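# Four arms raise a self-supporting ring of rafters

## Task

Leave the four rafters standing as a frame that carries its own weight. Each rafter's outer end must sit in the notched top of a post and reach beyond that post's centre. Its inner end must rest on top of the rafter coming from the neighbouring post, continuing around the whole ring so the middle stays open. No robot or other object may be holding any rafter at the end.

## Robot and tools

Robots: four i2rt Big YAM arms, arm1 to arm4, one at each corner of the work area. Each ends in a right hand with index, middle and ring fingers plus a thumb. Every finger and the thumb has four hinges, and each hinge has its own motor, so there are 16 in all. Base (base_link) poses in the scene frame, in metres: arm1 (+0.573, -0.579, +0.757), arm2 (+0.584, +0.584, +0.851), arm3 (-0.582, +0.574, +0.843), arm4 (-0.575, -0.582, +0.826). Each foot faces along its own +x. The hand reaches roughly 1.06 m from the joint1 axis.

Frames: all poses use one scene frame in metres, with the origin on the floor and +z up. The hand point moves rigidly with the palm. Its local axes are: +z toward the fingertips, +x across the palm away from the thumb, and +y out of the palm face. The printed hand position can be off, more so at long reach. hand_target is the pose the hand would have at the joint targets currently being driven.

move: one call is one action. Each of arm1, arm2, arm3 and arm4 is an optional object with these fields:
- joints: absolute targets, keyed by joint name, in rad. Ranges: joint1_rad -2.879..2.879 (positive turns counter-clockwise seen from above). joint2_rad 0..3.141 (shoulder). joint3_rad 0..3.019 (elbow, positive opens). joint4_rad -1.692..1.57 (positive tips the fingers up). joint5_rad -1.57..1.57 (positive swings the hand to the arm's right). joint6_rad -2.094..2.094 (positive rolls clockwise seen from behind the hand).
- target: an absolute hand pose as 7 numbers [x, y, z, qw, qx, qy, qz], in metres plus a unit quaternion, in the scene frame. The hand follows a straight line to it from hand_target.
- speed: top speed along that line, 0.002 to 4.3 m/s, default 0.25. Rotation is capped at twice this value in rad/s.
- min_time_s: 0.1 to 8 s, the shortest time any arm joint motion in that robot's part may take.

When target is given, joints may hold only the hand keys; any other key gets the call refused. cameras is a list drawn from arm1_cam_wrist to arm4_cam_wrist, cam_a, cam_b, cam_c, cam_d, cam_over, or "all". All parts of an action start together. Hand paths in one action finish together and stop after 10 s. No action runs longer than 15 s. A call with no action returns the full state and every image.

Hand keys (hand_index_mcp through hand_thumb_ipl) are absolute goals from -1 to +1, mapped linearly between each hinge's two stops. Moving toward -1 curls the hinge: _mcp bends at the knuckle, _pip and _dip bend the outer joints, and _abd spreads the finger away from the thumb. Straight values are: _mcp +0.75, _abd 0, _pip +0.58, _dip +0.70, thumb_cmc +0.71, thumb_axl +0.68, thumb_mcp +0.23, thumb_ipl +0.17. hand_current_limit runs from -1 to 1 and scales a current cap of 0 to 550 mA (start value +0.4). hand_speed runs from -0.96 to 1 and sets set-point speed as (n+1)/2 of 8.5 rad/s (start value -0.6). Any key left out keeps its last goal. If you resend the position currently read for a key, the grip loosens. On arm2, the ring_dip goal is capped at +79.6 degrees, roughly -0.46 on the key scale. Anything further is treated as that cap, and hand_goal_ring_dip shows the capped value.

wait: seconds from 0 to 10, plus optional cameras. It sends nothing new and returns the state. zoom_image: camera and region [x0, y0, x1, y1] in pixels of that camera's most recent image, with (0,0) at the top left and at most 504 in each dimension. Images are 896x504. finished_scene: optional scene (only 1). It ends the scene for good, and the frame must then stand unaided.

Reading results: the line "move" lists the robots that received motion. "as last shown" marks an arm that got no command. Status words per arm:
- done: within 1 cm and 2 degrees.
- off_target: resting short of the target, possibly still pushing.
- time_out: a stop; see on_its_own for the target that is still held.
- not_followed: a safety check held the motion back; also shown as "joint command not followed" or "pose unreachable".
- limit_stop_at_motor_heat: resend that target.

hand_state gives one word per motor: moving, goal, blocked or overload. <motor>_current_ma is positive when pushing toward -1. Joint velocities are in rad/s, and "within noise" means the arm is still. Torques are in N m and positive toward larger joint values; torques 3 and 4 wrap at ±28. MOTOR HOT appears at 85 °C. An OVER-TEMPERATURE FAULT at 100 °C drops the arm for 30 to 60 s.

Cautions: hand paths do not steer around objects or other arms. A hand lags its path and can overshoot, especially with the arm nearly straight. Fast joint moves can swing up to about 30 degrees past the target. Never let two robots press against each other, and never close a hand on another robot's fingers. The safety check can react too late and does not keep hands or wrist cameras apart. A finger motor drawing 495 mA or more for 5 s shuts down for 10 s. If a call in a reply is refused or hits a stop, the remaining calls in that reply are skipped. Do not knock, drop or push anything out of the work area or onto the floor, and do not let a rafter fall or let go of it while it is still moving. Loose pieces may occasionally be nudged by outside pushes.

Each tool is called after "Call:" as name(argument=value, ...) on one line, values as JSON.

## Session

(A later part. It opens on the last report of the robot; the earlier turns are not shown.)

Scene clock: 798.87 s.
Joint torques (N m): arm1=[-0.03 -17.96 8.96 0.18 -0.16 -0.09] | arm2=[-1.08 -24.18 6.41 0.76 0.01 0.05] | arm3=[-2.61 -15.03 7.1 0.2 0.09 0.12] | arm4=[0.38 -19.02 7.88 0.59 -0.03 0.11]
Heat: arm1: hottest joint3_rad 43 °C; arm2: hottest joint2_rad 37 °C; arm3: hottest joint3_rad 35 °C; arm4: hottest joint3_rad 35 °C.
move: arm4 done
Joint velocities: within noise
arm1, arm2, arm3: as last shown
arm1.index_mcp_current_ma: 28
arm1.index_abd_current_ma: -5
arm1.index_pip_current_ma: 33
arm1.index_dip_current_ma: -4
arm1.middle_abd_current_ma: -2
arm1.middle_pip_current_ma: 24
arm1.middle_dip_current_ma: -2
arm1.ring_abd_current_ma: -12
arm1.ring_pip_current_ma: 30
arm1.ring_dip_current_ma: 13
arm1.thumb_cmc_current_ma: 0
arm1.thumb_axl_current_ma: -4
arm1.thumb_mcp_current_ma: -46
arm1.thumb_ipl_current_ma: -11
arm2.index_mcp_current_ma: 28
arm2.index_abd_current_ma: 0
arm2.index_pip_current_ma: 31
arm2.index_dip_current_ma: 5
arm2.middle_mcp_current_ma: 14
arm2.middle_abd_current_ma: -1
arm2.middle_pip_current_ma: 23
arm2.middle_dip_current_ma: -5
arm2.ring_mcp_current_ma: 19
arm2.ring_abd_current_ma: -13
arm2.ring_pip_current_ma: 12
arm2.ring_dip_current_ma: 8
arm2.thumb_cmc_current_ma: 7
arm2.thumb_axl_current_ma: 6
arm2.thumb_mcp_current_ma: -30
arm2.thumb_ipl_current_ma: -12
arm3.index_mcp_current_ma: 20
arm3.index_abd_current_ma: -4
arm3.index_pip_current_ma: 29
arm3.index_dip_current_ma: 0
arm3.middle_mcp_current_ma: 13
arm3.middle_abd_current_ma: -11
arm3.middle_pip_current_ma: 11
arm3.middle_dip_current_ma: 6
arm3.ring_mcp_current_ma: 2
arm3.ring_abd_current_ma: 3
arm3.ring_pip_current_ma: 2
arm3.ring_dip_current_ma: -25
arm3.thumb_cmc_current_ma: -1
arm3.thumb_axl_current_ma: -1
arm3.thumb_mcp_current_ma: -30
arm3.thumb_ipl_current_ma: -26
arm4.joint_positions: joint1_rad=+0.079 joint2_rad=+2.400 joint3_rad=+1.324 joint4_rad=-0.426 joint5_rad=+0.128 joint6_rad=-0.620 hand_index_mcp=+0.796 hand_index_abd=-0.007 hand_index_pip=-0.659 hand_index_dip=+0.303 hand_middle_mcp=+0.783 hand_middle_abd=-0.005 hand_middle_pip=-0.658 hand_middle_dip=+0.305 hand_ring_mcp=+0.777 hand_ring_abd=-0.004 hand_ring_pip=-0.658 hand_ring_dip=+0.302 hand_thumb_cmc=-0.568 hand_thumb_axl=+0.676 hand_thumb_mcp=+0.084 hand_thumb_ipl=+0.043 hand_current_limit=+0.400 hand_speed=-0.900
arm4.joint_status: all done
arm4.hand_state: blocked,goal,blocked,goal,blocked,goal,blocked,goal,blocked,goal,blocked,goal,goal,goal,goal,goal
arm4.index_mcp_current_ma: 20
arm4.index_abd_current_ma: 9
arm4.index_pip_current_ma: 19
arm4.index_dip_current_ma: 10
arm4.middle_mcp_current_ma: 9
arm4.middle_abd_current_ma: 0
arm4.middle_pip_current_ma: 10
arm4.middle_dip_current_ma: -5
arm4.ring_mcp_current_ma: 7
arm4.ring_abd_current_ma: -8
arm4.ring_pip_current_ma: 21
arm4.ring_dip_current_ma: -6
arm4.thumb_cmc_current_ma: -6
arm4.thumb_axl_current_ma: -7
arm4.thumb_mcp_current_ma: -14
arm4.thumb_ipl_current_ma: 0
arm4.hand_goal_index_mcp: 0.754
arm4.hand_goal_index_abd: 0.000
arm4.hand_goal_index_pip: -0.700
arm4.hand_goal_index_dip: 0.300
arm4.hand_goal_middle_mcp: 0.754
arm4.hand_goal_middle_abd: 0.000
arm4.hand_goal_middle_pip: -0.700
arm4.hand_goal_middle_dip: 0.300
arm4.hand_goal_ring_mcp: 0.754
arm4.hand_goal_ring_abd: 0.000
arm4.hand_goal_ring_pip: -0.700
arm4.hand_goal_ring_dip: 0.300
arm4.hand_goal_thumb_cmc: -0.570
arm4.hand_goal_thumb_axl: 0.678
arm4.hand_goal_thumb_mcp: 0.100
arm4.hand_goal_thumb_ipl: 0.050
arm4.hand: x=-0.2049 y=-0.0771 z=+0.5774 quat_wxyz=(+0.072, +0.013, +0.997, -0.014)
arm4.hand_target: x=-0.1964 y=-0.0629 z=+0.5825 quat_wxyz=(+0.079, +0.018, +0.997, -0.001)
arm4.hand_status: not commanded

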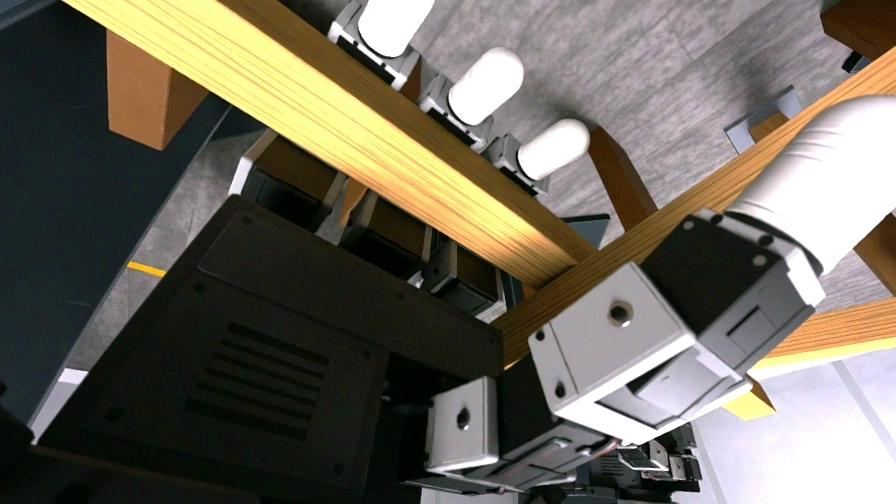

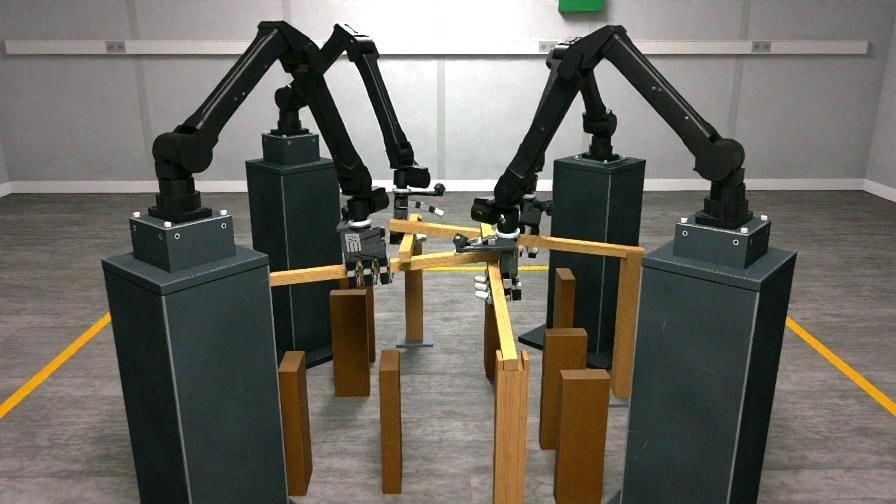

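Call:
move(arm1={"target":[0.043,-0.185,0.6,-0.06481,0.68917,-0.71903,-0.06211],"speed":0.03}, arm2={"target":[0.203,0.056,0.586,0,0.99596,0,-0.08976],"speed":0.03}, arm3={"target":[-0.061,0.179,0.593,0.06506,0.6862,0.72184,-0.06184],"speed":0.03}, arm4={"target":[-0.19,-0.0625,0.572,0.07932,0.01824,0.99668,-0.00145],"speed":0.03}, cameras=["arm1_cam_wrist","arm2_cam_wrist","arm3_cam_wrist","arm4_cam_wrist","cam_a","cam_b","cam_c","cam_d"])

Call:
zoom_image(camera="cam_a", region=[370, 190, 550, 310])

Call:
zoom_image(camera="cam_c", region=[370, 200, 550, 320])

Scene clock: 805.40 s.
Joint torques (N m): arm1=[-0.44 -17.2 8.8 1.07 -0.13 -0.15] | arm2=[-0.97 -22.71 6.38 1.32 0.01 0.05] | arm3=[-2.32 -13.86 7.08 0.68 0.09 0.13] | arm4=[-0.15 -17.26 9.24 0.96 -0.05 0.03]
Heat: arm1: hottest joint3_rad 43 °C; arm2: hottest joint2_rad 37 °C; arm3: hottest joint3_rad 35 °C; arm4: hottest joint3_rad 35 °C.
move: arm1 off_target; arm2 off_target; arm3 off_target; arm4 off_target
Joint velocities: within noise
arm1.joint_positions: joint1_rad=+0.150 joint2_rad=+2.240 joint3_rad=+1.310 joint4_rad=-0.586 joint5_rad=+0.150 joint6_rad=-0.607 hand_index_mcp=+0.778 hand_index_abd=+0.000 hand_index_pip=-0.680 hand_index_dip=+0.303 hand_middle_mcp=+0.775 hand_middle_abd=+0.000 hand_middle_pip=-0.677 hand_middle_dip=+0.303 hand_ring_mcp=+0.772 hand_ring_abd=+0.000 hand_ring_pip=-0.674 hand_ring_dip=+0.303 hand_thumb_cmc=-0.565 hand_thumb_axl=+0.677 hand_thumb_mcp=+0.074 hand_thumb_ipl=+0.041 hand_current_limit=+0.400 hand_speed=-0.900
arm1.joint_status: not commanded
arm1.hand_state: blocked,goal,blocked,goal,blocked,goal,blocked,goal,goal,goal,blocked,goal,goal,goal,blocked,goal
arm1.index_mcp_current_ma: 29
arm1.index_abd_current_ma: -4
arm1.index_pip_current_ma: 36
arm1.index_dip_current_ma: 10
arm1.middle_mcp_current_ma: 40
arm1.middle_abd_current_ma: 3
arm1.middle_pip_current_ma: 35
arm1.middle_dip_current_ma: -1
arm1.ring_mcp_current_ma: 25
arm1.ring_abd_current_ma: -11
arm1.ring_pip_current_ma: 30
arm1.ring_dip_current_ma: 0
arm1.thumb_cmc_current_ma: 12
arm1.thumb_axl_current_ma: -6
arm1.thumb_mcp_current_ma: -39
arm1.thumb_ipl_current_ma: -13
arm1.hand_goal_index_mcp: 0.754
arm1.hand_goal_index_abd: 0.000
arm1.hand_goal_index_pip: -0.700
arm1.hand_goal_index_dip: 0.300
arm1.hand_goal_middle_mcp: 0.754
arm1.hand_goal_middle_abd: 0.000
arm1.hand_goal_middle_pip: -0.700
arm1.hand_goal_middle_dip: 0.300
arm1.hand_goal_ring_mcp: 0.754
arm1.hand_goal_ring_abd: 0.000
arm1.hand_goal_ring_pip: -0.700
arm1.hand_goal_ring_dip: 0.300
arm1.hand_goal_thumb_cmc: -0.570
arm1.hand_goal_thumb_axl: 0.678
arm1.hand_goal_thumb_mcp: 0.100
arm1.hand_goal_thumb_ipl: 0.050
arm1.hand: x=+0.0613 y=-0.2055 z=+0.5888 quat_wxyz=(+0.070, -0.694, +0.716, +0.038)
arm1.hand_target: x=+0.0441 y=-0.1856 z=+0.6010 quat_wxyz=(+0.065, -0.689, +0.719, +0.062)
arm1.hand_status: off_target (0.030 m and 2.9 deg from the pose sent, 0.029 m and 2.8 deg at the start)
arm2.joint_positions: joint1_rad=+0.177 joint2_rad=+2.453 joint3_rad=+1.361 joint4_rad=-0.398 joint5_rad=+0.136 joint6_rad=-0.646 hand_index_mcp=+0.767 hand_index_abd=-0.004 hand_index_pip=-0.686 hand_index_dip=+0.301 hand_middle_mcp=+0.759 hand_middle_abd=-0.003 hand_middle_pip=-0.691 hand_middle_dip=+0.301 hand_ring_mcp=+0.759 hand_ring_abd=-0.004 hand_ring_pip=-0.691 hand_ring_dip=+0.301 hand_thumb_cmc=-0.569 hand_thumb_axl=+0.678 hand_thumb_mcp=+0.090 hand_thumb_ipl=+0.046 hand_current_limit=+0.400 hand_speed=-0.900
arm2.joint_status: not commanded
arm2.hand_state: goal,goal,goal,goal,goal,goal,goal,goal,goal,goal,goal,goal,goal,goal,goal,goal
arm2.index_mcp_current_ma: 25
arm2.index_abd_current_ma: -1
arm2.index_pip_current_ma: 32
arm2.index_dip_current_ma: 1
arm2.middle_mcp_current_ma: 6
arm2.middle_abd_current_ma: -3
arm2.middle_pip_current_ma: 17
arm2.middle_dip_current_ma: 0
arm2.ring_mcp_current_ma: 18
arm2.ring_abd_current_ma: -12
arm2.ring_pip_current_ma: 13
arm2.ring_dip_current_ma: 7
arm2.thumb_cmc_current_ma: 6
arm2.thumb_axl_current_ma: 10
arm2.thumb_mcp_current_ma: -33
arm2.thumb_ipl_current_ma: -14
arm2.hand_goal_index_mcp: 0.754
arm2.hand_goal_index_abd: 0.000
arm2.hand_goal_index_pip: -0.700
arm2.hand_goal_index_dip: 0.300
arm2.hand_goal_middle_mcp: 0.754
arm2.hand_goal_middle_abd: 0.000
arm2.hand_goal_middle_pip: -0.700
arm2.hand_goal_middle_dip: 0.300
arm2.hand_goal_ring_mcp: 0.754
arm2.hand_goal_ring_abd: 0.000
arm2.hand_goal_ring_pip: -0.700
arm2.hand_goal_ring_dip: 0.300
arm2.hand_goal_thumb_cmc: -0.570
arm2.hand_goal_thumb_axl: 0.678
arm2.hand_goal_thumb_mcp: 0.100
arm2.hand_goal_thumb_ipl: 0.050
arm2.hand: x=+0.2175 y=+0.0671 z=+0.5857 quat_wxyz=(-0.012, +0.997, +0.007, -0.081)
arm2.hand_target: x=+0.2035 y=+0.0565 z=+0.5866 quat_wxyz=(+0.000, +0.996, +0.000, -0.090)
arm2.hand_status: off_target (0.018 m and 1.9 deg from the pose sent, 0.023 m and 2.2 deg at the start)
arm3.joint_positions: joint1_rad=+0.051 joint2_rad=+2.415 joint3_rad=+1.348 joint4_rad=-0.410 joint5_rad=+0.125 joint6_rad=-0.726 hand_index_mcp=+0.776 hand_index_abd=-0.004 hand_index_pip=-0.675 hand_index_dip=+0.303 hand_middle_mcp=+0.767 hand_middle_abd=-0.004 hand_middle_pip=-0.681 hand_middle_dip=+0.305 hand_ring_mcp=+0.765 hand_ring_abd=-0.001 hand_ring_pip=-0.677 hand_ring_dip=+0.303 hand_thumb_cmc=-0.568 hand_thumb_axl=+0.680 hand_thumb_mcp=+0.076 hand_thumb_ipl=+0.040 hand_current_limit=+0.400 hand_speed=-0.900
arm3.joint_status: not commanded
arm3.hand_state: blocked,goal,blocked,goal,goal,goal,goal,goal,goal,goal,blocked,goal,goal,goal,blocked,goal
arm3.index_mcp_current_ma: 35
arm3.index_abd_current_ma: 10
arm3.index_pip_current_ma: 20
arm3.index_dip_current_ma: 8
arm3.middle_mcp_current_ma: 8
arm3.middle_abd_current_ma: -10
arm3.middle_pip_current_ma: 27
arm3.middle_dip_current_ma: -18
arm3.ring_mcp_current_ma: 9
arm3.ring_abd_current_ma: 1
arm3.ring_pip_current_ma: 4
arm3.ring_dip_current_ma: -18
arm3.thumb_cmc_current_ma: 13
arm3.thumb_axl_current_ma: -13
arm3.thumb_mcp_current_ma: -28
arm3.thumb_ipl_current_ma: -15
arm3.hand_goal_index_mcp: 0.754
arm3.hand_goal_index_abd: 0.000
arm3.hand_goal_index_pip: -0.700
arm3.hand_goal_index_dip: 0.300
arm3.hand_goal_middle_mcp: 0.754
arm3.hand_goal_middle_abd: 0.000
arm3.hand_goal_middle_pip: -0.700
arm3.hand_goal_middle_dip: 0.300
arm3.hand_goal_ring_mcp: 0.754
arm3.hand_goal_ring_abd: 0.000
arm3.hand_goal_ring_pip: -0.700
arm3.hand_goal_ring_dip: 0.300
arm3.hand_goal_thumb_cmc: -0.570
arm3.hand_goal_thumb_axl: 0.678
arm3.hand_goal_thumb_mcp: 0.100
arm3.hand_goal_thumb_ipl: 0.050
arm3.hand: x=-0.0736 y=+0.1939 z=+0.5918 quat_wxyz=(+0.049, +0.685, +0.724, -0.063)
arm3.hand_target: x=-0.0617 y=+0.1794 z=+0.5937 quat_wxyz=(+0.065, +0.686, +0.722, -0.062)
arm3.hand_status: off_target (0.020 m and 1.8 deg from the pose sent, 0.024 m and 2.1 deg at the start)
arm4.joint_positions: joint1_rad=+0.079 joint2_rad=+2.407 joint3_rad=+1.328 joint4_rad=-0.426 joint5_rad=+0.128 joint6_rad=-0.620 hand_index_mcp=+0.772 hand_index_abd=-0.007 hand_index_pip=-0.674 hand_index_dip=+0.303 hand_middle_mcp=+0.771 hand_middle_abd=-0.005 hand_middle_pip=-0.679 hand_middle_dip=+0.305 hand_ring_mcp=+0.770 hand_ring_abd=-0.004 hand_ring_pip=-0.681 hand_ring_dip=+0.302 hand_thumb_cmc=-0.568 hand_thumb_axl=+0.676 hand_thumb_mcp=+0.084 hand_thumb_ipl=+0.043 hand_current_limit=+0.400 hand_speed=-0.900
arm4.joint_status: not commanded
arm4.hand_state: goal,goal,blocked,goal,goal,goal,blocked,goal,goal,goal,goal,goal,goal,goal,goal,goal
arm4.index_mcp_current_ma: 10
arm4.index_abd_current_ma: 13
arm4.index_pip_current_ma: -7
arm4.index_dip_current_ma: 0
arm4.middle_mcp_current_ma: 1
arm4.middle_abd_current_ma: -8
arm4.middle_pip_current_ma: 10
arm4.middle_dip_current_ma: 1
arm4.ring_mcp_current_ma: 14
arm4.ring_abd_current_ma: -1
arm4.ring_pip_current_ma: -7
arm4.ring_dip_current_ma: 0
arm4.thumb_cmc_current_ma: -8
arm4.thumb_axl_current_ma: -5
arm4.thumb_mcp_current_ma: -11
arm4.thumb_ipl_current_ma: 10
arm4.hand_goal_index_mcp: 0.754
arm4.hand_goal_index_abd: 0.000
arm4.hand_goal_index_pip: -0.700
arm4.hand_goal_index_dip: 0.300
arm4.hand_goal_middle_mcp: 0.754
arm4.hand_goal_middle_abd: 0.000
arm4.hand_goal_middle_pip: -0.700
arm4.hand_goal_middle_dip: 0.300
arm4.hand_goal_ring_mcp: 0.754
arm4.hand_goal_ring_abd: 0.000
arm4.hand_goal_ring_pip: -0.700
arm4.hand_goal_ring_dip: 0.300
arm4.hand_goal_thumb_cmc: -0.570
arm4.hand_goal_thumb_axl: 0.678
arm4.hand_goal_thumb_mcp: 0.100
arm4.hand_goal_thumb_ipl: 0.050
arm4.hand: x=-0.2054 y=-0.0776 z=+0.5738 quat_wxyz=(+0.070, +0.013, +0.997, -0.015)
arm4.hand_target: x=-0.1907 y=-0.0634 z=+0.5728 quat_wxyz=(+0.079, +0.018, +0.997, -0.002)
arm4.hand_status: off_target (0.022 m and 2.0 deg from the pose sent, 0.022 m and 1.8 deg at the start)

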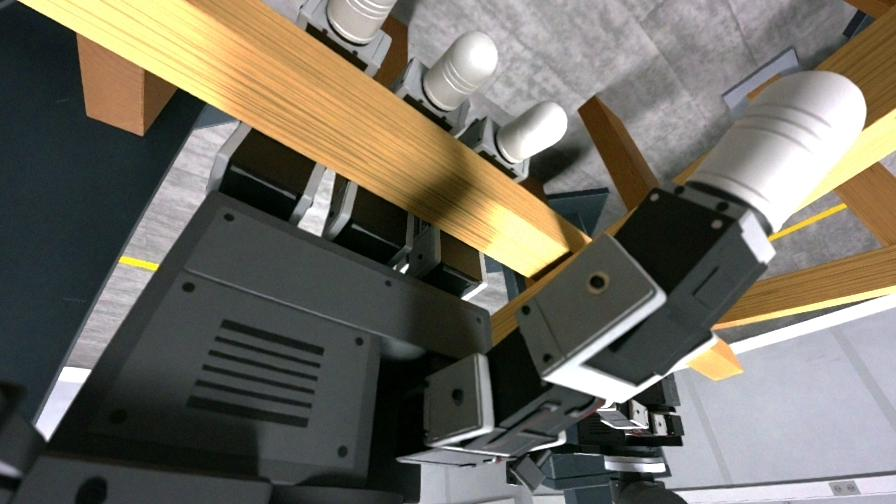

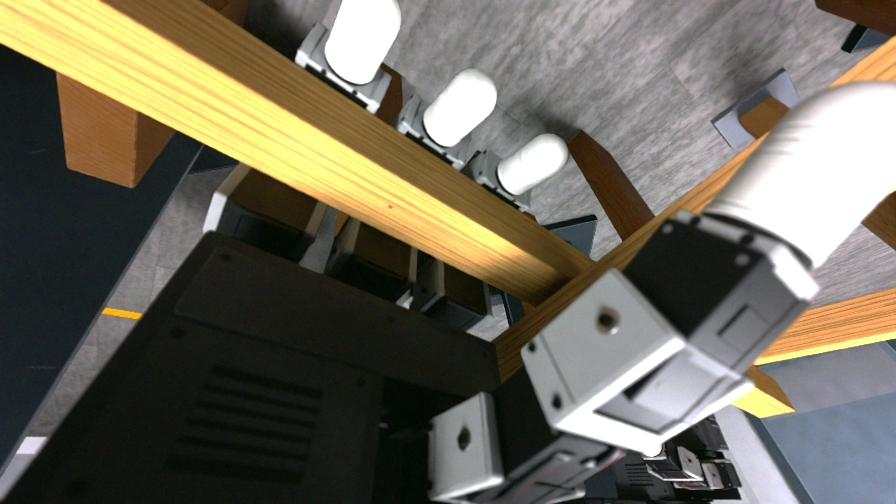

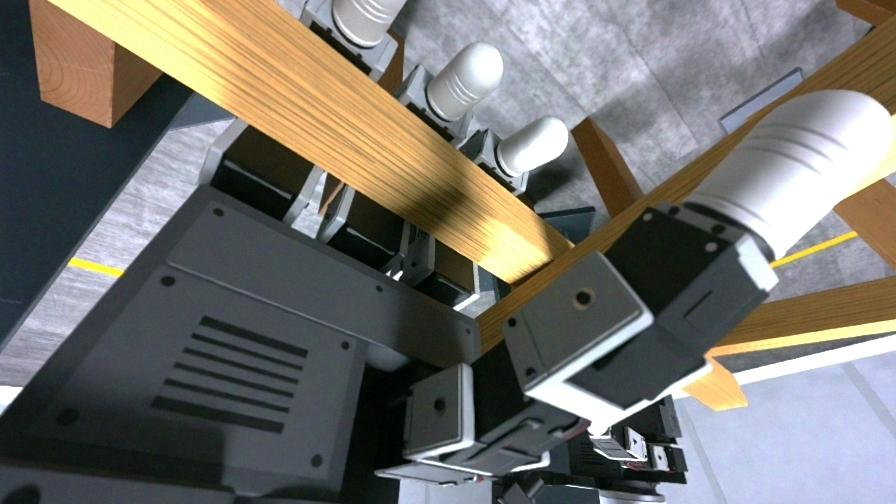

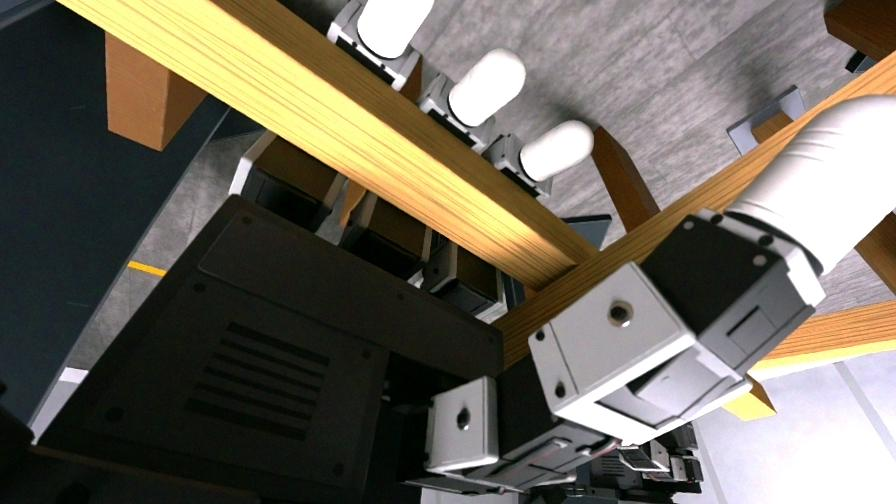

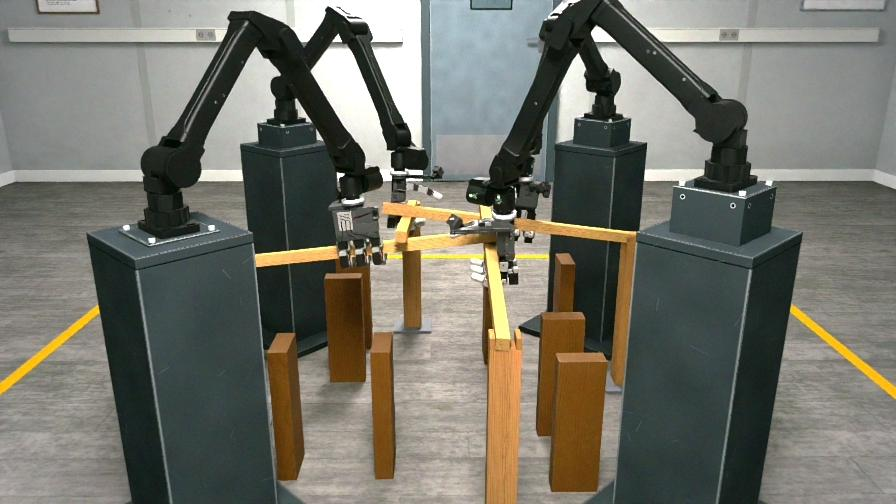

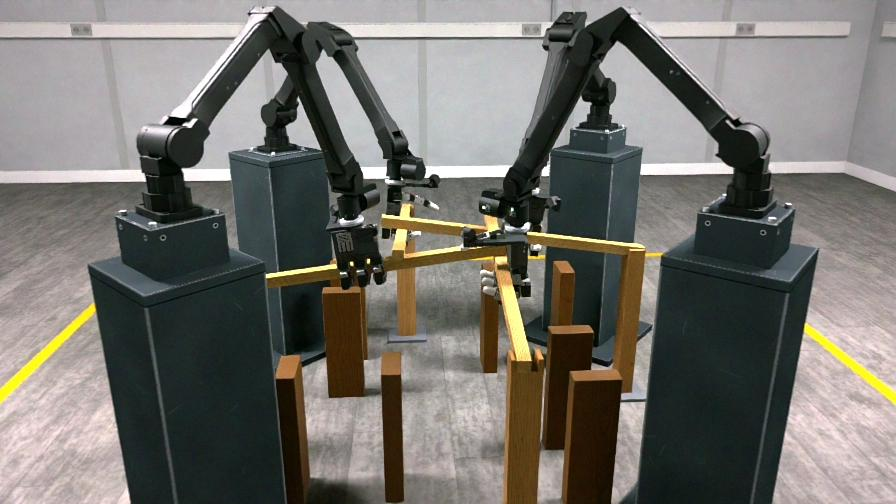

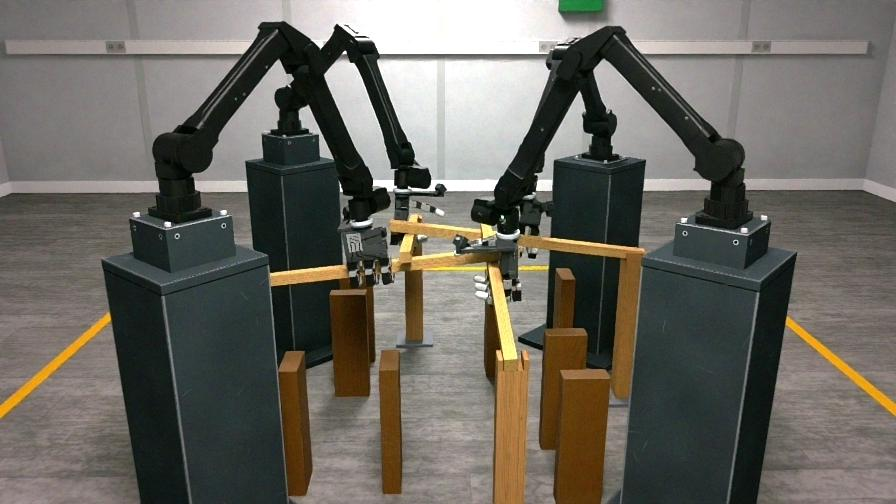

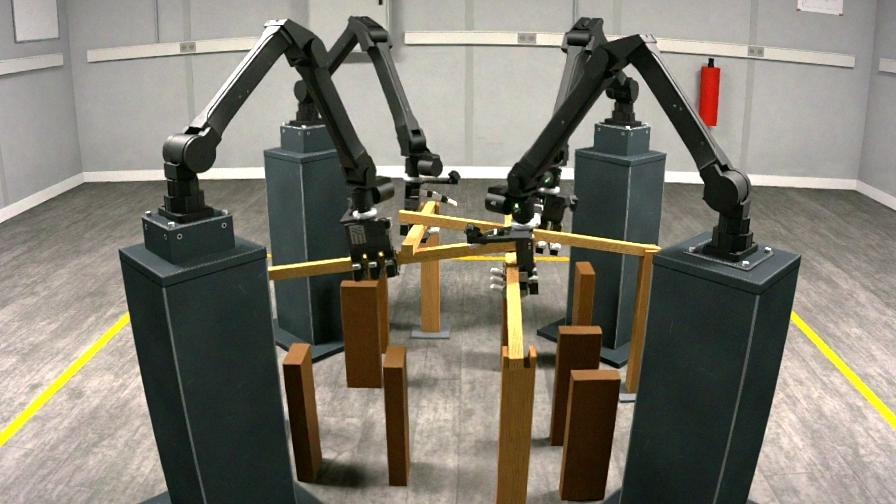

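Scaled by 2.800.

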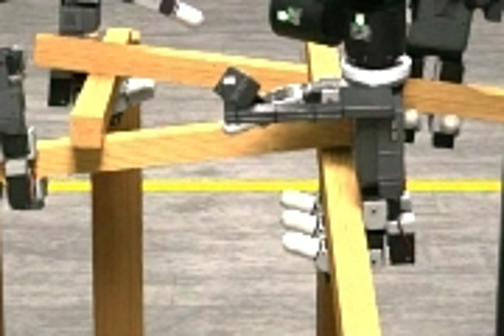

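Scaled by 2.800.

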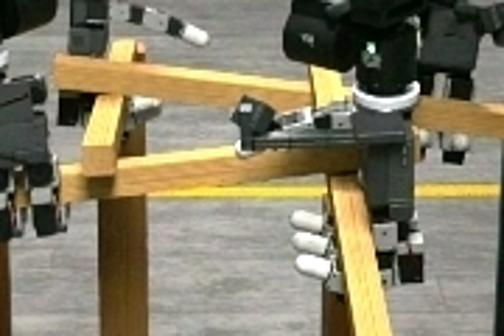

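Call:
move(arm1={"target":[0.043,-0.185,0.588,-0.06481,0.68917,-0.71903,-0.06211],"speed":0.03}, arm2={"target":[0.203,0.056,0.574,0,0.99596,0,-0.08976],"speed":0.03}, arm3={"target":[-0.061,0.179,0.581,0.06506,0.6862,0.72184,-0.06184],"speed":0.03}, arm4={"target":[-0.19,-0.0625,0.56,0.07932,0.01824,0.99668,-0.00145],"speed":0.03}, cameras=["arm1_cam_wrist","arm3_cam_wrist","cam_a","cam_b","cam_c","cam_d"])

Call:
zoom_image(camera="cam_a", region=[370, 190, 550, 310])

Call:
zoom_image(camera="cam_b", region=[370, 190, 550, 310])

Call:
zoom_image(camera="cam_c", region=[370, 200, 550, 320])

Call:
zoom_image(camera="cam_d", region=[380, 200, 560, 320])

Scene clock: 810.93 s.
Joint torques (N m): arm1=[-0.21 -16.73 8.44 1.69 -0.12 -0.14] | arm2=[-0.73 -22.24 6.22 1.68 -0.04 0.06] | arm3=[-1.96 -13.45 6.91 0.91 0.06 0.13] | arm4=[-0.03 -17.14 8.9 1.25 -0.05 0.04]
Heat: arm1: hottest joint3_rad 43 °C; arm2: hottest joint2_rad 38 °C; arm3: hottest joint3_rad 35 °C; arm4: hottest joint3_rad 35 °C.
move: arm1 off_target; arm2 off_target; arm3 off_target; arm4 off_target
Joint velocities: within noise
arm1.joint_positions: joint1_rad=+0.145 joint2_rad=+2.257 joint3_rad=+1.319 joint4_rad=-0.577 joint5_rad=+0.150 joint6_rad=-0.607 hand_index_mcp=+0.767 hand_index_abd=-0.003 hand_index_pip=-0.681 hand_index_dip=+0.303 hand_middle_mcp=+0.770 hand_middle_abd=-0.001 hand_middle_pip=-0.682 hand_middle_dip=+0.303 hand_ring_mcp=+0.772 hand_ring_abd=-0.001 hand_ring_pip=-0.678 hand_ring_dip=+0.303 hand_thumb_cmc=-0.565 hand_thumb_axl=+0.677 hand_thumb_mcp=+0.074 hand_thumb_ipl=+0.041 hand_current_limit=+0.400 hand_speed=-0.900
arm1.joint_status: not commanded
arm1.hand_state: goal,goal,goal,goal,goal,goal,goal,goal,goal,goal,blocked,goal,goal,goal,blocked,goal
arm1.index_mcp_current_ma: 5
arm1.index_abd_current_ma: -6
arm1.index_pip_current_ma: 27
arm1.index_dip_current_ma: 1
arm1.middle_mcp_current_ma: 40
arm1.middle_abd_current_ma: 0
arm1.middle_pip_current_ma: 31
arm1.middle_dip_current_ma: 16
arm1.ring_mcp_current_ma: 35
arm1.ring_abd_current_ma: -1
arm1.ring_pip_current_ma: 31
arm1.ring_dip_current_ma: 1
arm1.thumb_cmc_current_ma: 3
arm1.thumb_axl_current_ma: 0
arm1.thumb_mcp_current_ma: -43
arm1.thumb_ipl_current_ma: -10
arm1.hand_goal_index_mcp: 0.754
arm1.hand_goal_index_abd: 0.000
arm1.hand_goal_index_pip: -0.700
arm1.hand_goal_index_dip: 0.300
arm1.hand_goal_middle_mcp: 0.754
arm1.hand_goal_middle_abd: 0.000
arm1.hand_goal_middle_pip: -0.700
arm1.hand_goal_middle_dip: 0.300
arm1.hand_goal_ring_mcp: 0.754
arm1.hand_goal_ring_abd: 0.000
arm1.hand_goal_ring_pip: -0.700
arm1.hand_goal_ring_dip: 0.300
arm1.hand_goal_thumb_cmc: -0.570
arm1.hand_goal_thumb_axl: 0.678
arm1.hand_goal_thumb_mcp: 0.100
arm1.hand_goal_thumb_ipl: 0.050
arm1.hand: x=+0.0614 y=-0.2016 z=+0.5825 quat_wxyz=(+0.070, -0.692, +0.718, +0.038)
arm1.hand_target: x=+0.0439 y=-0.1855 z=+0.5891 quat_wxyz=(+0.065, -0.689, +0.719, +0.062)
arm1.hand_status: off_target (0.025 m and 2.9 deg from the pose sent, 0.027 m and 2.9 deg at the start)
arm2.joint_positions: joint1_rad=+0.173 joint2_rad=+2.474 joint3_rad=+1.376 joint4_rad=-0.392 joint5_rad=+0.138 joint6_rad=-0.646 hand_index_mcp=+0.760 hand_index_abd=-0.004 hand_index_pip=-0.690 hand_index_dip=+0.301 hand_middle_mcp=+0.759 hand_middle_abd=-0.003 hand_middle_pip=-0.691 hand_middle_dip=+0.301 hand_ring_mcp=+0.759 hand_ring_abd=-0.004 hand_ring_pip=-0.691 hand_ring_dip=+0.301 hand_thumb_cmc=-0.569 hand_thumb_axl=+0.678 hand_thumb_mcp=+0.090 hand_thumb_ipl=+0.046 hand_current_limit=+0.400 hand_speed=-0.900
arm2.joint_status: not commanded
arm2.hand_state: goal,goal,goal,goal,goal,goal,goal,goal,goal,goal,goal,goal,goal,goal,goal,goal
arm2.index_mcp_current_ma: 10
arm2.index_abd_current_ma: 2
arm2.index_pip_current_ma: 30
arm2.index_dip_current_ma: -1
arm2.middle_mcp_current_ma: 3
arm2.middle_abd_current_ma: -3
arm2.middle_pip_current_ma: 22
arm2.middle_dip_current_ma: -1
arm2.ring_mcp_current_ma: 18
arm2.ring_abd_current_ma: -12
arm2.ring_pip_current_ma: 11
arm2.ring_dip_current_ma: 8
arm2.thumb_cmc_current_ma: 9
arm2.thumb_axl_current_ma: 10
arm2.thumb_mcp_current_ma: -33
arm2.thumb_ipl_current_ma: -12
arm2.hand_goal_index_mcp: 0.754
arm2.hand_goal_index_abd: 0.000
arm2.hand_goal_index_pip: -0.700
arm2.hand_goal_index_dip: 0.300
arm2.hand_goal_middle_mcp: 0.754
arm2.hand_goal_middle_abd: 0.000
arm2.hand_goal_middle_pip: -0.700
arm2.hand_goal_middle_dip: 0.300
arm2.hand_goal_ring_mcp: 0.754
arm2.hand_goal_ring_abd: 0.000
arm2.hand_goal_ring_pip: -0.700
arm2.hand_goal_ring_dip: 0.300
arm2.hand_goal_thumb_cmc: -0.570
arm2.hand_goal_thumb_axl: 0.678
arm2.hand_goal_thumb_mcp: 0.100
arm2.hand_goal_thumb_ipl: 0.050
arm2.hand: x=+0.2142 y=+0.0668 z=+0.5779 quat_wxyz=(-0.012, +0.997, +0.005, -0.082)
arm2.hand_target: x=+0.2035 y=+0.0565 z=+0.5745 quat_wxyz=(+0.000, +0.996, +0.000, -0.090)
arm2.hand_status: off_target (0.016 m and 1.8 deg from the pose sent, 0.022 m and 1.9 deg at the start)
arm3.joint_positions: joint1_rad=+0.047 joint2_rad=+2.435 joint3_rad=+1.362 joint4_rad=-0.401 joint5_rad=+0.126 joint6_rad=-0.726 hand_index_mcp=+0.765 hand_index_abd=-0.003 hand_index_pip=-0.680 hand_index_dip=+0.303 hand_middle_mcp=+0.765 hand_middle_abd=-0.004 hand_middle_pip=-0.681 hand_middle_dip=+0.305 hand_ring_mcp=+0.765 hand_ring_abd=-0.001 hand_ring_pip=-0.677 hand_ring_dip=+0.303 hand_thumb_cmc=-0.568 hand_thumb_axl=+0.680 hand_thumb_mcp=+0.076 hand_thumb_ipl=+0.040 hand_current_limit=+0.400 hand_speed=-0.900
arm3.joint_status: not commanded
arm3.hand_state: goal,goal,blocked,goal,goal,goal,goal,goal,goal,goal,blocked,goal,goal,goal,blocked,goal
arm3.index_mcp_current_ma: 6
arm3.index_abd_current_ma: -17
arm3.index_pip_current_ma: 23
arm3.index_dip_current_ma: 9
arm3.middle_mcp_current_ma: 9
arm3.middle_abd_current_ma: 2
arm3.middle_pip_current_ma: 25
arm3.middle_dip_current_ma: -15
arm3.ring_mcp_current_ma: -1
arm3.ring_abd_current_ma: 1
arm3.ring_pip_current_ma: 17
arm3.ring_dip_current_ma: -10
arm3.thumb_cmc_current_ma: 0
arm3.thumb_axl_current_ma: 4
arm3.thumb_mcp_current_ma: -31
arm3.thumb_ipl_current_ma: -2
arm3.hand_goal_index_mcp: 0.754
arm3.hand_goal_index_abd: 0.000
arm3.hand_goal_index_pip: -0.700
arm3.hand_goal_index_dip: 0.300
arm3.hand_goal_middle_mcp: 0.754
arm3.hand_goal_middle_abd: 0.000
arm3.hand_goal_middle_pip: -0.700
arm3.hand_goal_middle_dip: 0.300
arm3.hand_goal_ring_mcp: 0.754
arm3.hand_goal_ring_abd: 0.000
arm3.hand_goal_ring_pip: -0.700
arm3.hand_goal_ring_dip: 0.300
arm3.hand_goal_thumb_cmc: -0.570
arm3.hand_goal_thumb_axl: 0.678
arm3.hand_goal_thumb_mcp: 0.100
arm3.hand_goal_thumb_ipl: 0.050
arm3.hand: x=-0.0731 y=+0.1905 z=+0.5844 quat_wxyz=(+0.051, +0.686, +0.723, -0.064)
arm3.hand_target: x=-0.0615 y=+0.1795 z=+0.5817 quat_wxyz=(+0.065, +0.686, +0.722, -0.062)
arm3.hand_status: off_target (0.017 m and 1.7 deg from the pose sent, 0.022 m and 1.8 deg at the start)
arm4.joint_positions: joint1_rad=+0.077 joint2_rad=+2.430 joint3_rad=+1.343 joint4_rad=-0.418 joint5_rad=+0.128 joint6_rad=-0.620 hand_index_mcp=+0.762 hand_index_abd=-0.007 hand_index_pip=-0.683 hand_index_dip=+0.303 hand_middle_mcp=+0.766 hand_middle_abd=-0.005 hand_middle_pip=-0.685 hand_middle_dip=+0.304 hand_ring_mcp=+0.770 hand_ring_abd=-0.004 hand_ring_pip=-0.681 hand_ring_dip=+0.302 hand_thumb_cmc=-0.568 hand_thumb_axl=+0.676 hand_thumb_mcp=+0.084 hand_thumb_ipl=+0.043 hand_current_limit=+0.400 hand_speed=-0.900
arm4.joint_status: not commanded
arm4.hand_state: goal,goal,goal,goal,goal,goal,goal,goal,goal,goal,goal,goal,goal,goal,goal,goal
arm4.index_mcp_current_ma: 12
arm4.index_abd_current_ma: -6
arm4.index_pip_current_ma: -10
arm4.index_dip_current_ma: -1
arm4.middle_mcp_current_ma: -1
arm4.middle_abd_current_ma: 2
arm4.middle_pip_current_ma: 1
arm4.middle_dip_current_ma: 0
arm4.ring_mcp_current_ma: 1
arm4.ring_abd_current_ma: -12
arm4.ring_pip_current_ma: 4
arm4.ring_dip_current_ma: -8
arm4.thumb_cmc_current_ma: 5
arm4.thumb_axl_current_ma: -6
arm4.thumb_mcp_current_ma: -22
arm4.thumb_ipl_current_ma: -3
arm4.hand_goal_index_mcp: 0.754
arm4.hand_goal_index_abd: 0.000
arm4.hand_goal_index_pip: -0.700
arm4.hand_goal_index_dip: 0.300
arm4.hand_goal_middle_mcp: 0.754
arm4.hand_goal_middle_abd: 0.000
arm4.hand_goal_middle_pip: -0.700
arm4.hand_goal_middle_dip: 0.300
arm4.hand_goal_ring_mcp: 0.754
arm4.hand_goal_ring_abd: 0.000
arm4.hand_goal_ring_pip: -0.700
arm4.hand_goal_ring_dip: 0.300
arm4.hand_goal_thumb_cmc: -0.570
arm4.hand_goal_thumb_axl: 0.678
arm4.hand_goal_thumb_mcp: 0.100
arm4.hand_goal_thumb_ipl: 0.050
arm4.hand: x=-0.2032 y=-0.0773 z=+0.5646 quat_wxyz=(+0.070, +0.014, +0.997, -0.016)
arm4.hand_target: x=-0.1906 y=-0.0634 z=+0.5607 quat_wxyz=(+0.079, +0.018, +0.997, -0.002)
arm4.hand_status: off_target (0.020 m and 2.0 deg from the pose sent, 0.026 m and 2.0 deg at the start)

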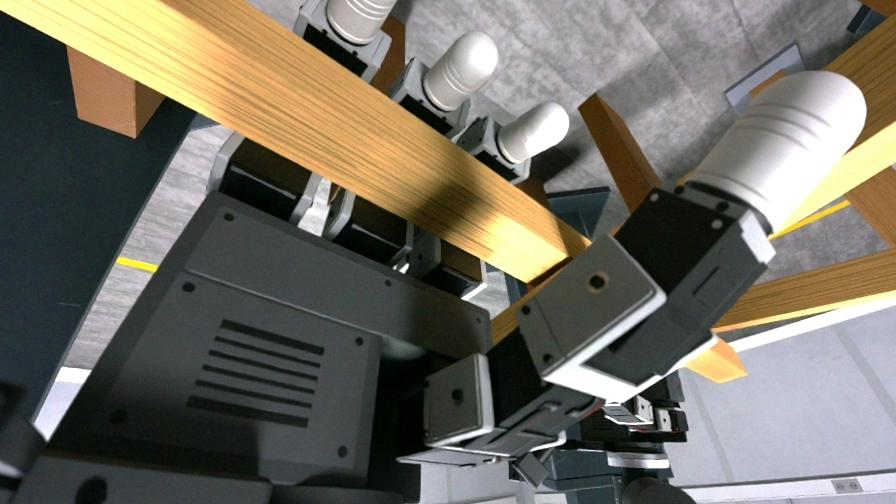

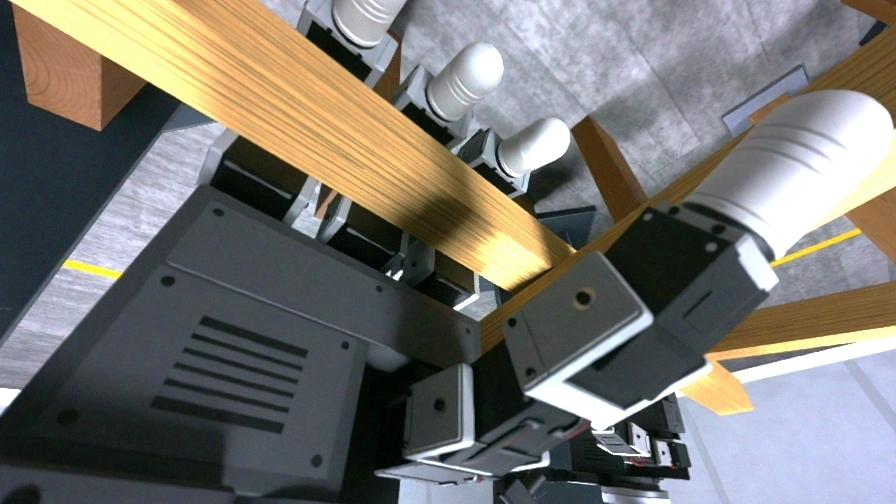

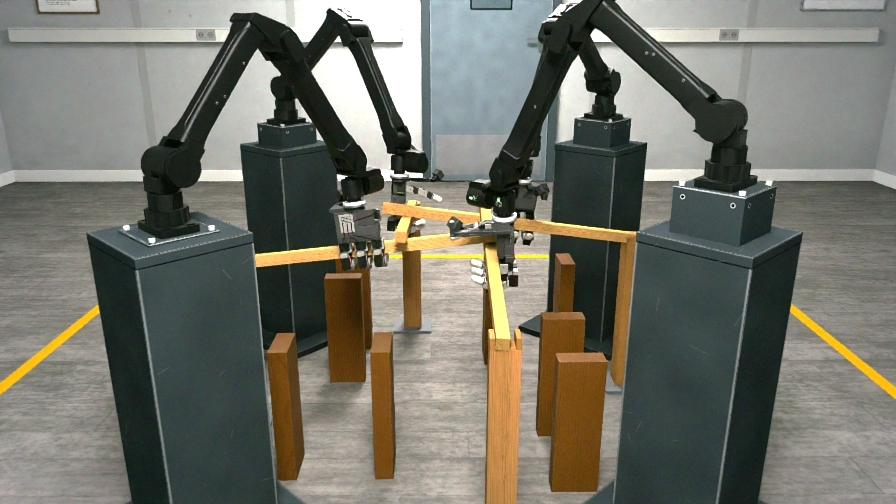

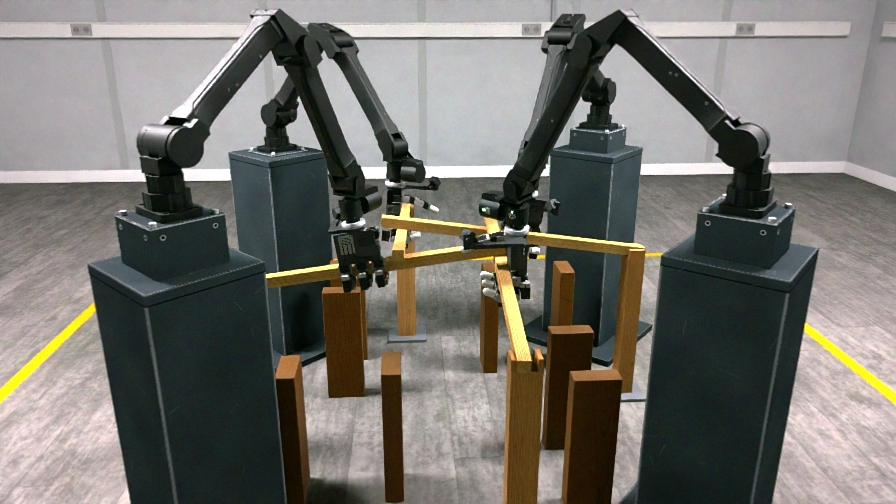

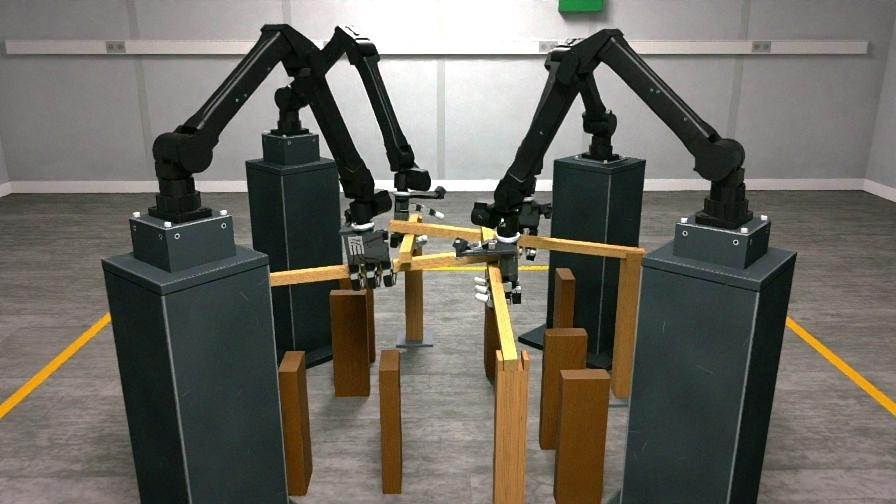

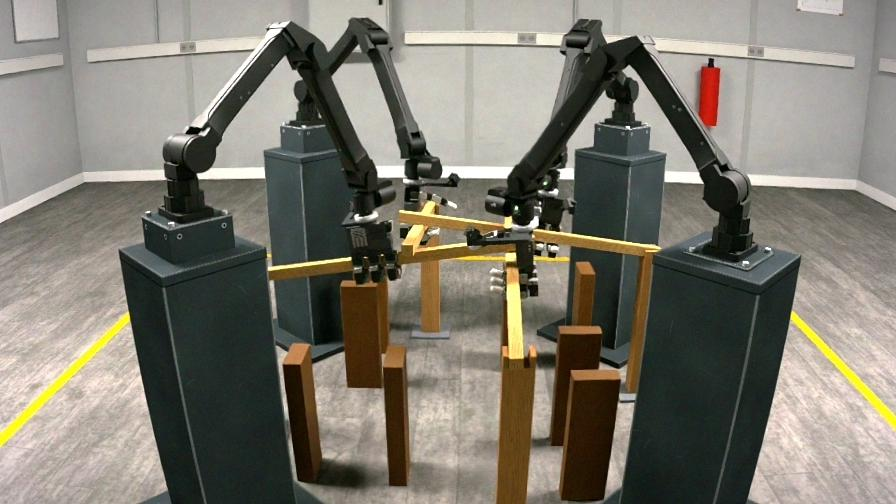

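Scaled by 2.800.

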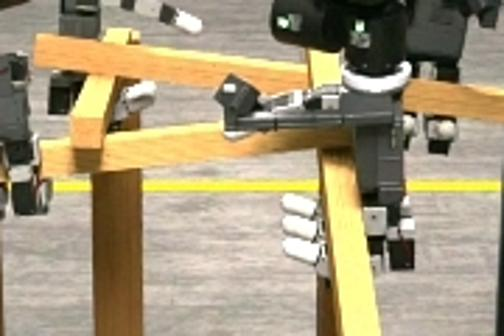

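Scaled by 2.800.

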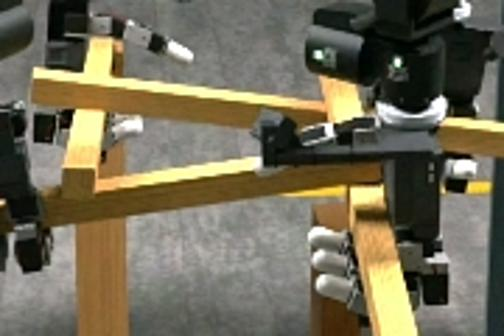

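Scaled by 2.800.

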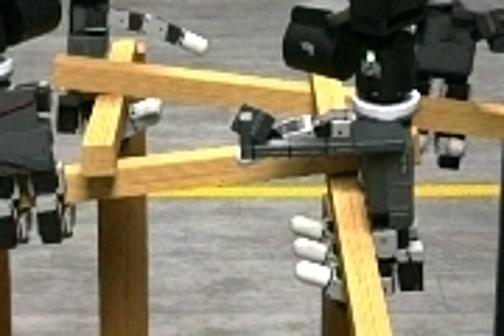

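Scaled by 2.800.

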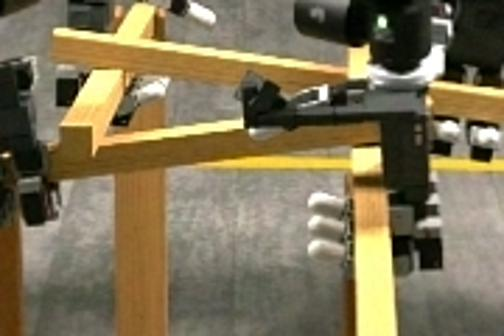

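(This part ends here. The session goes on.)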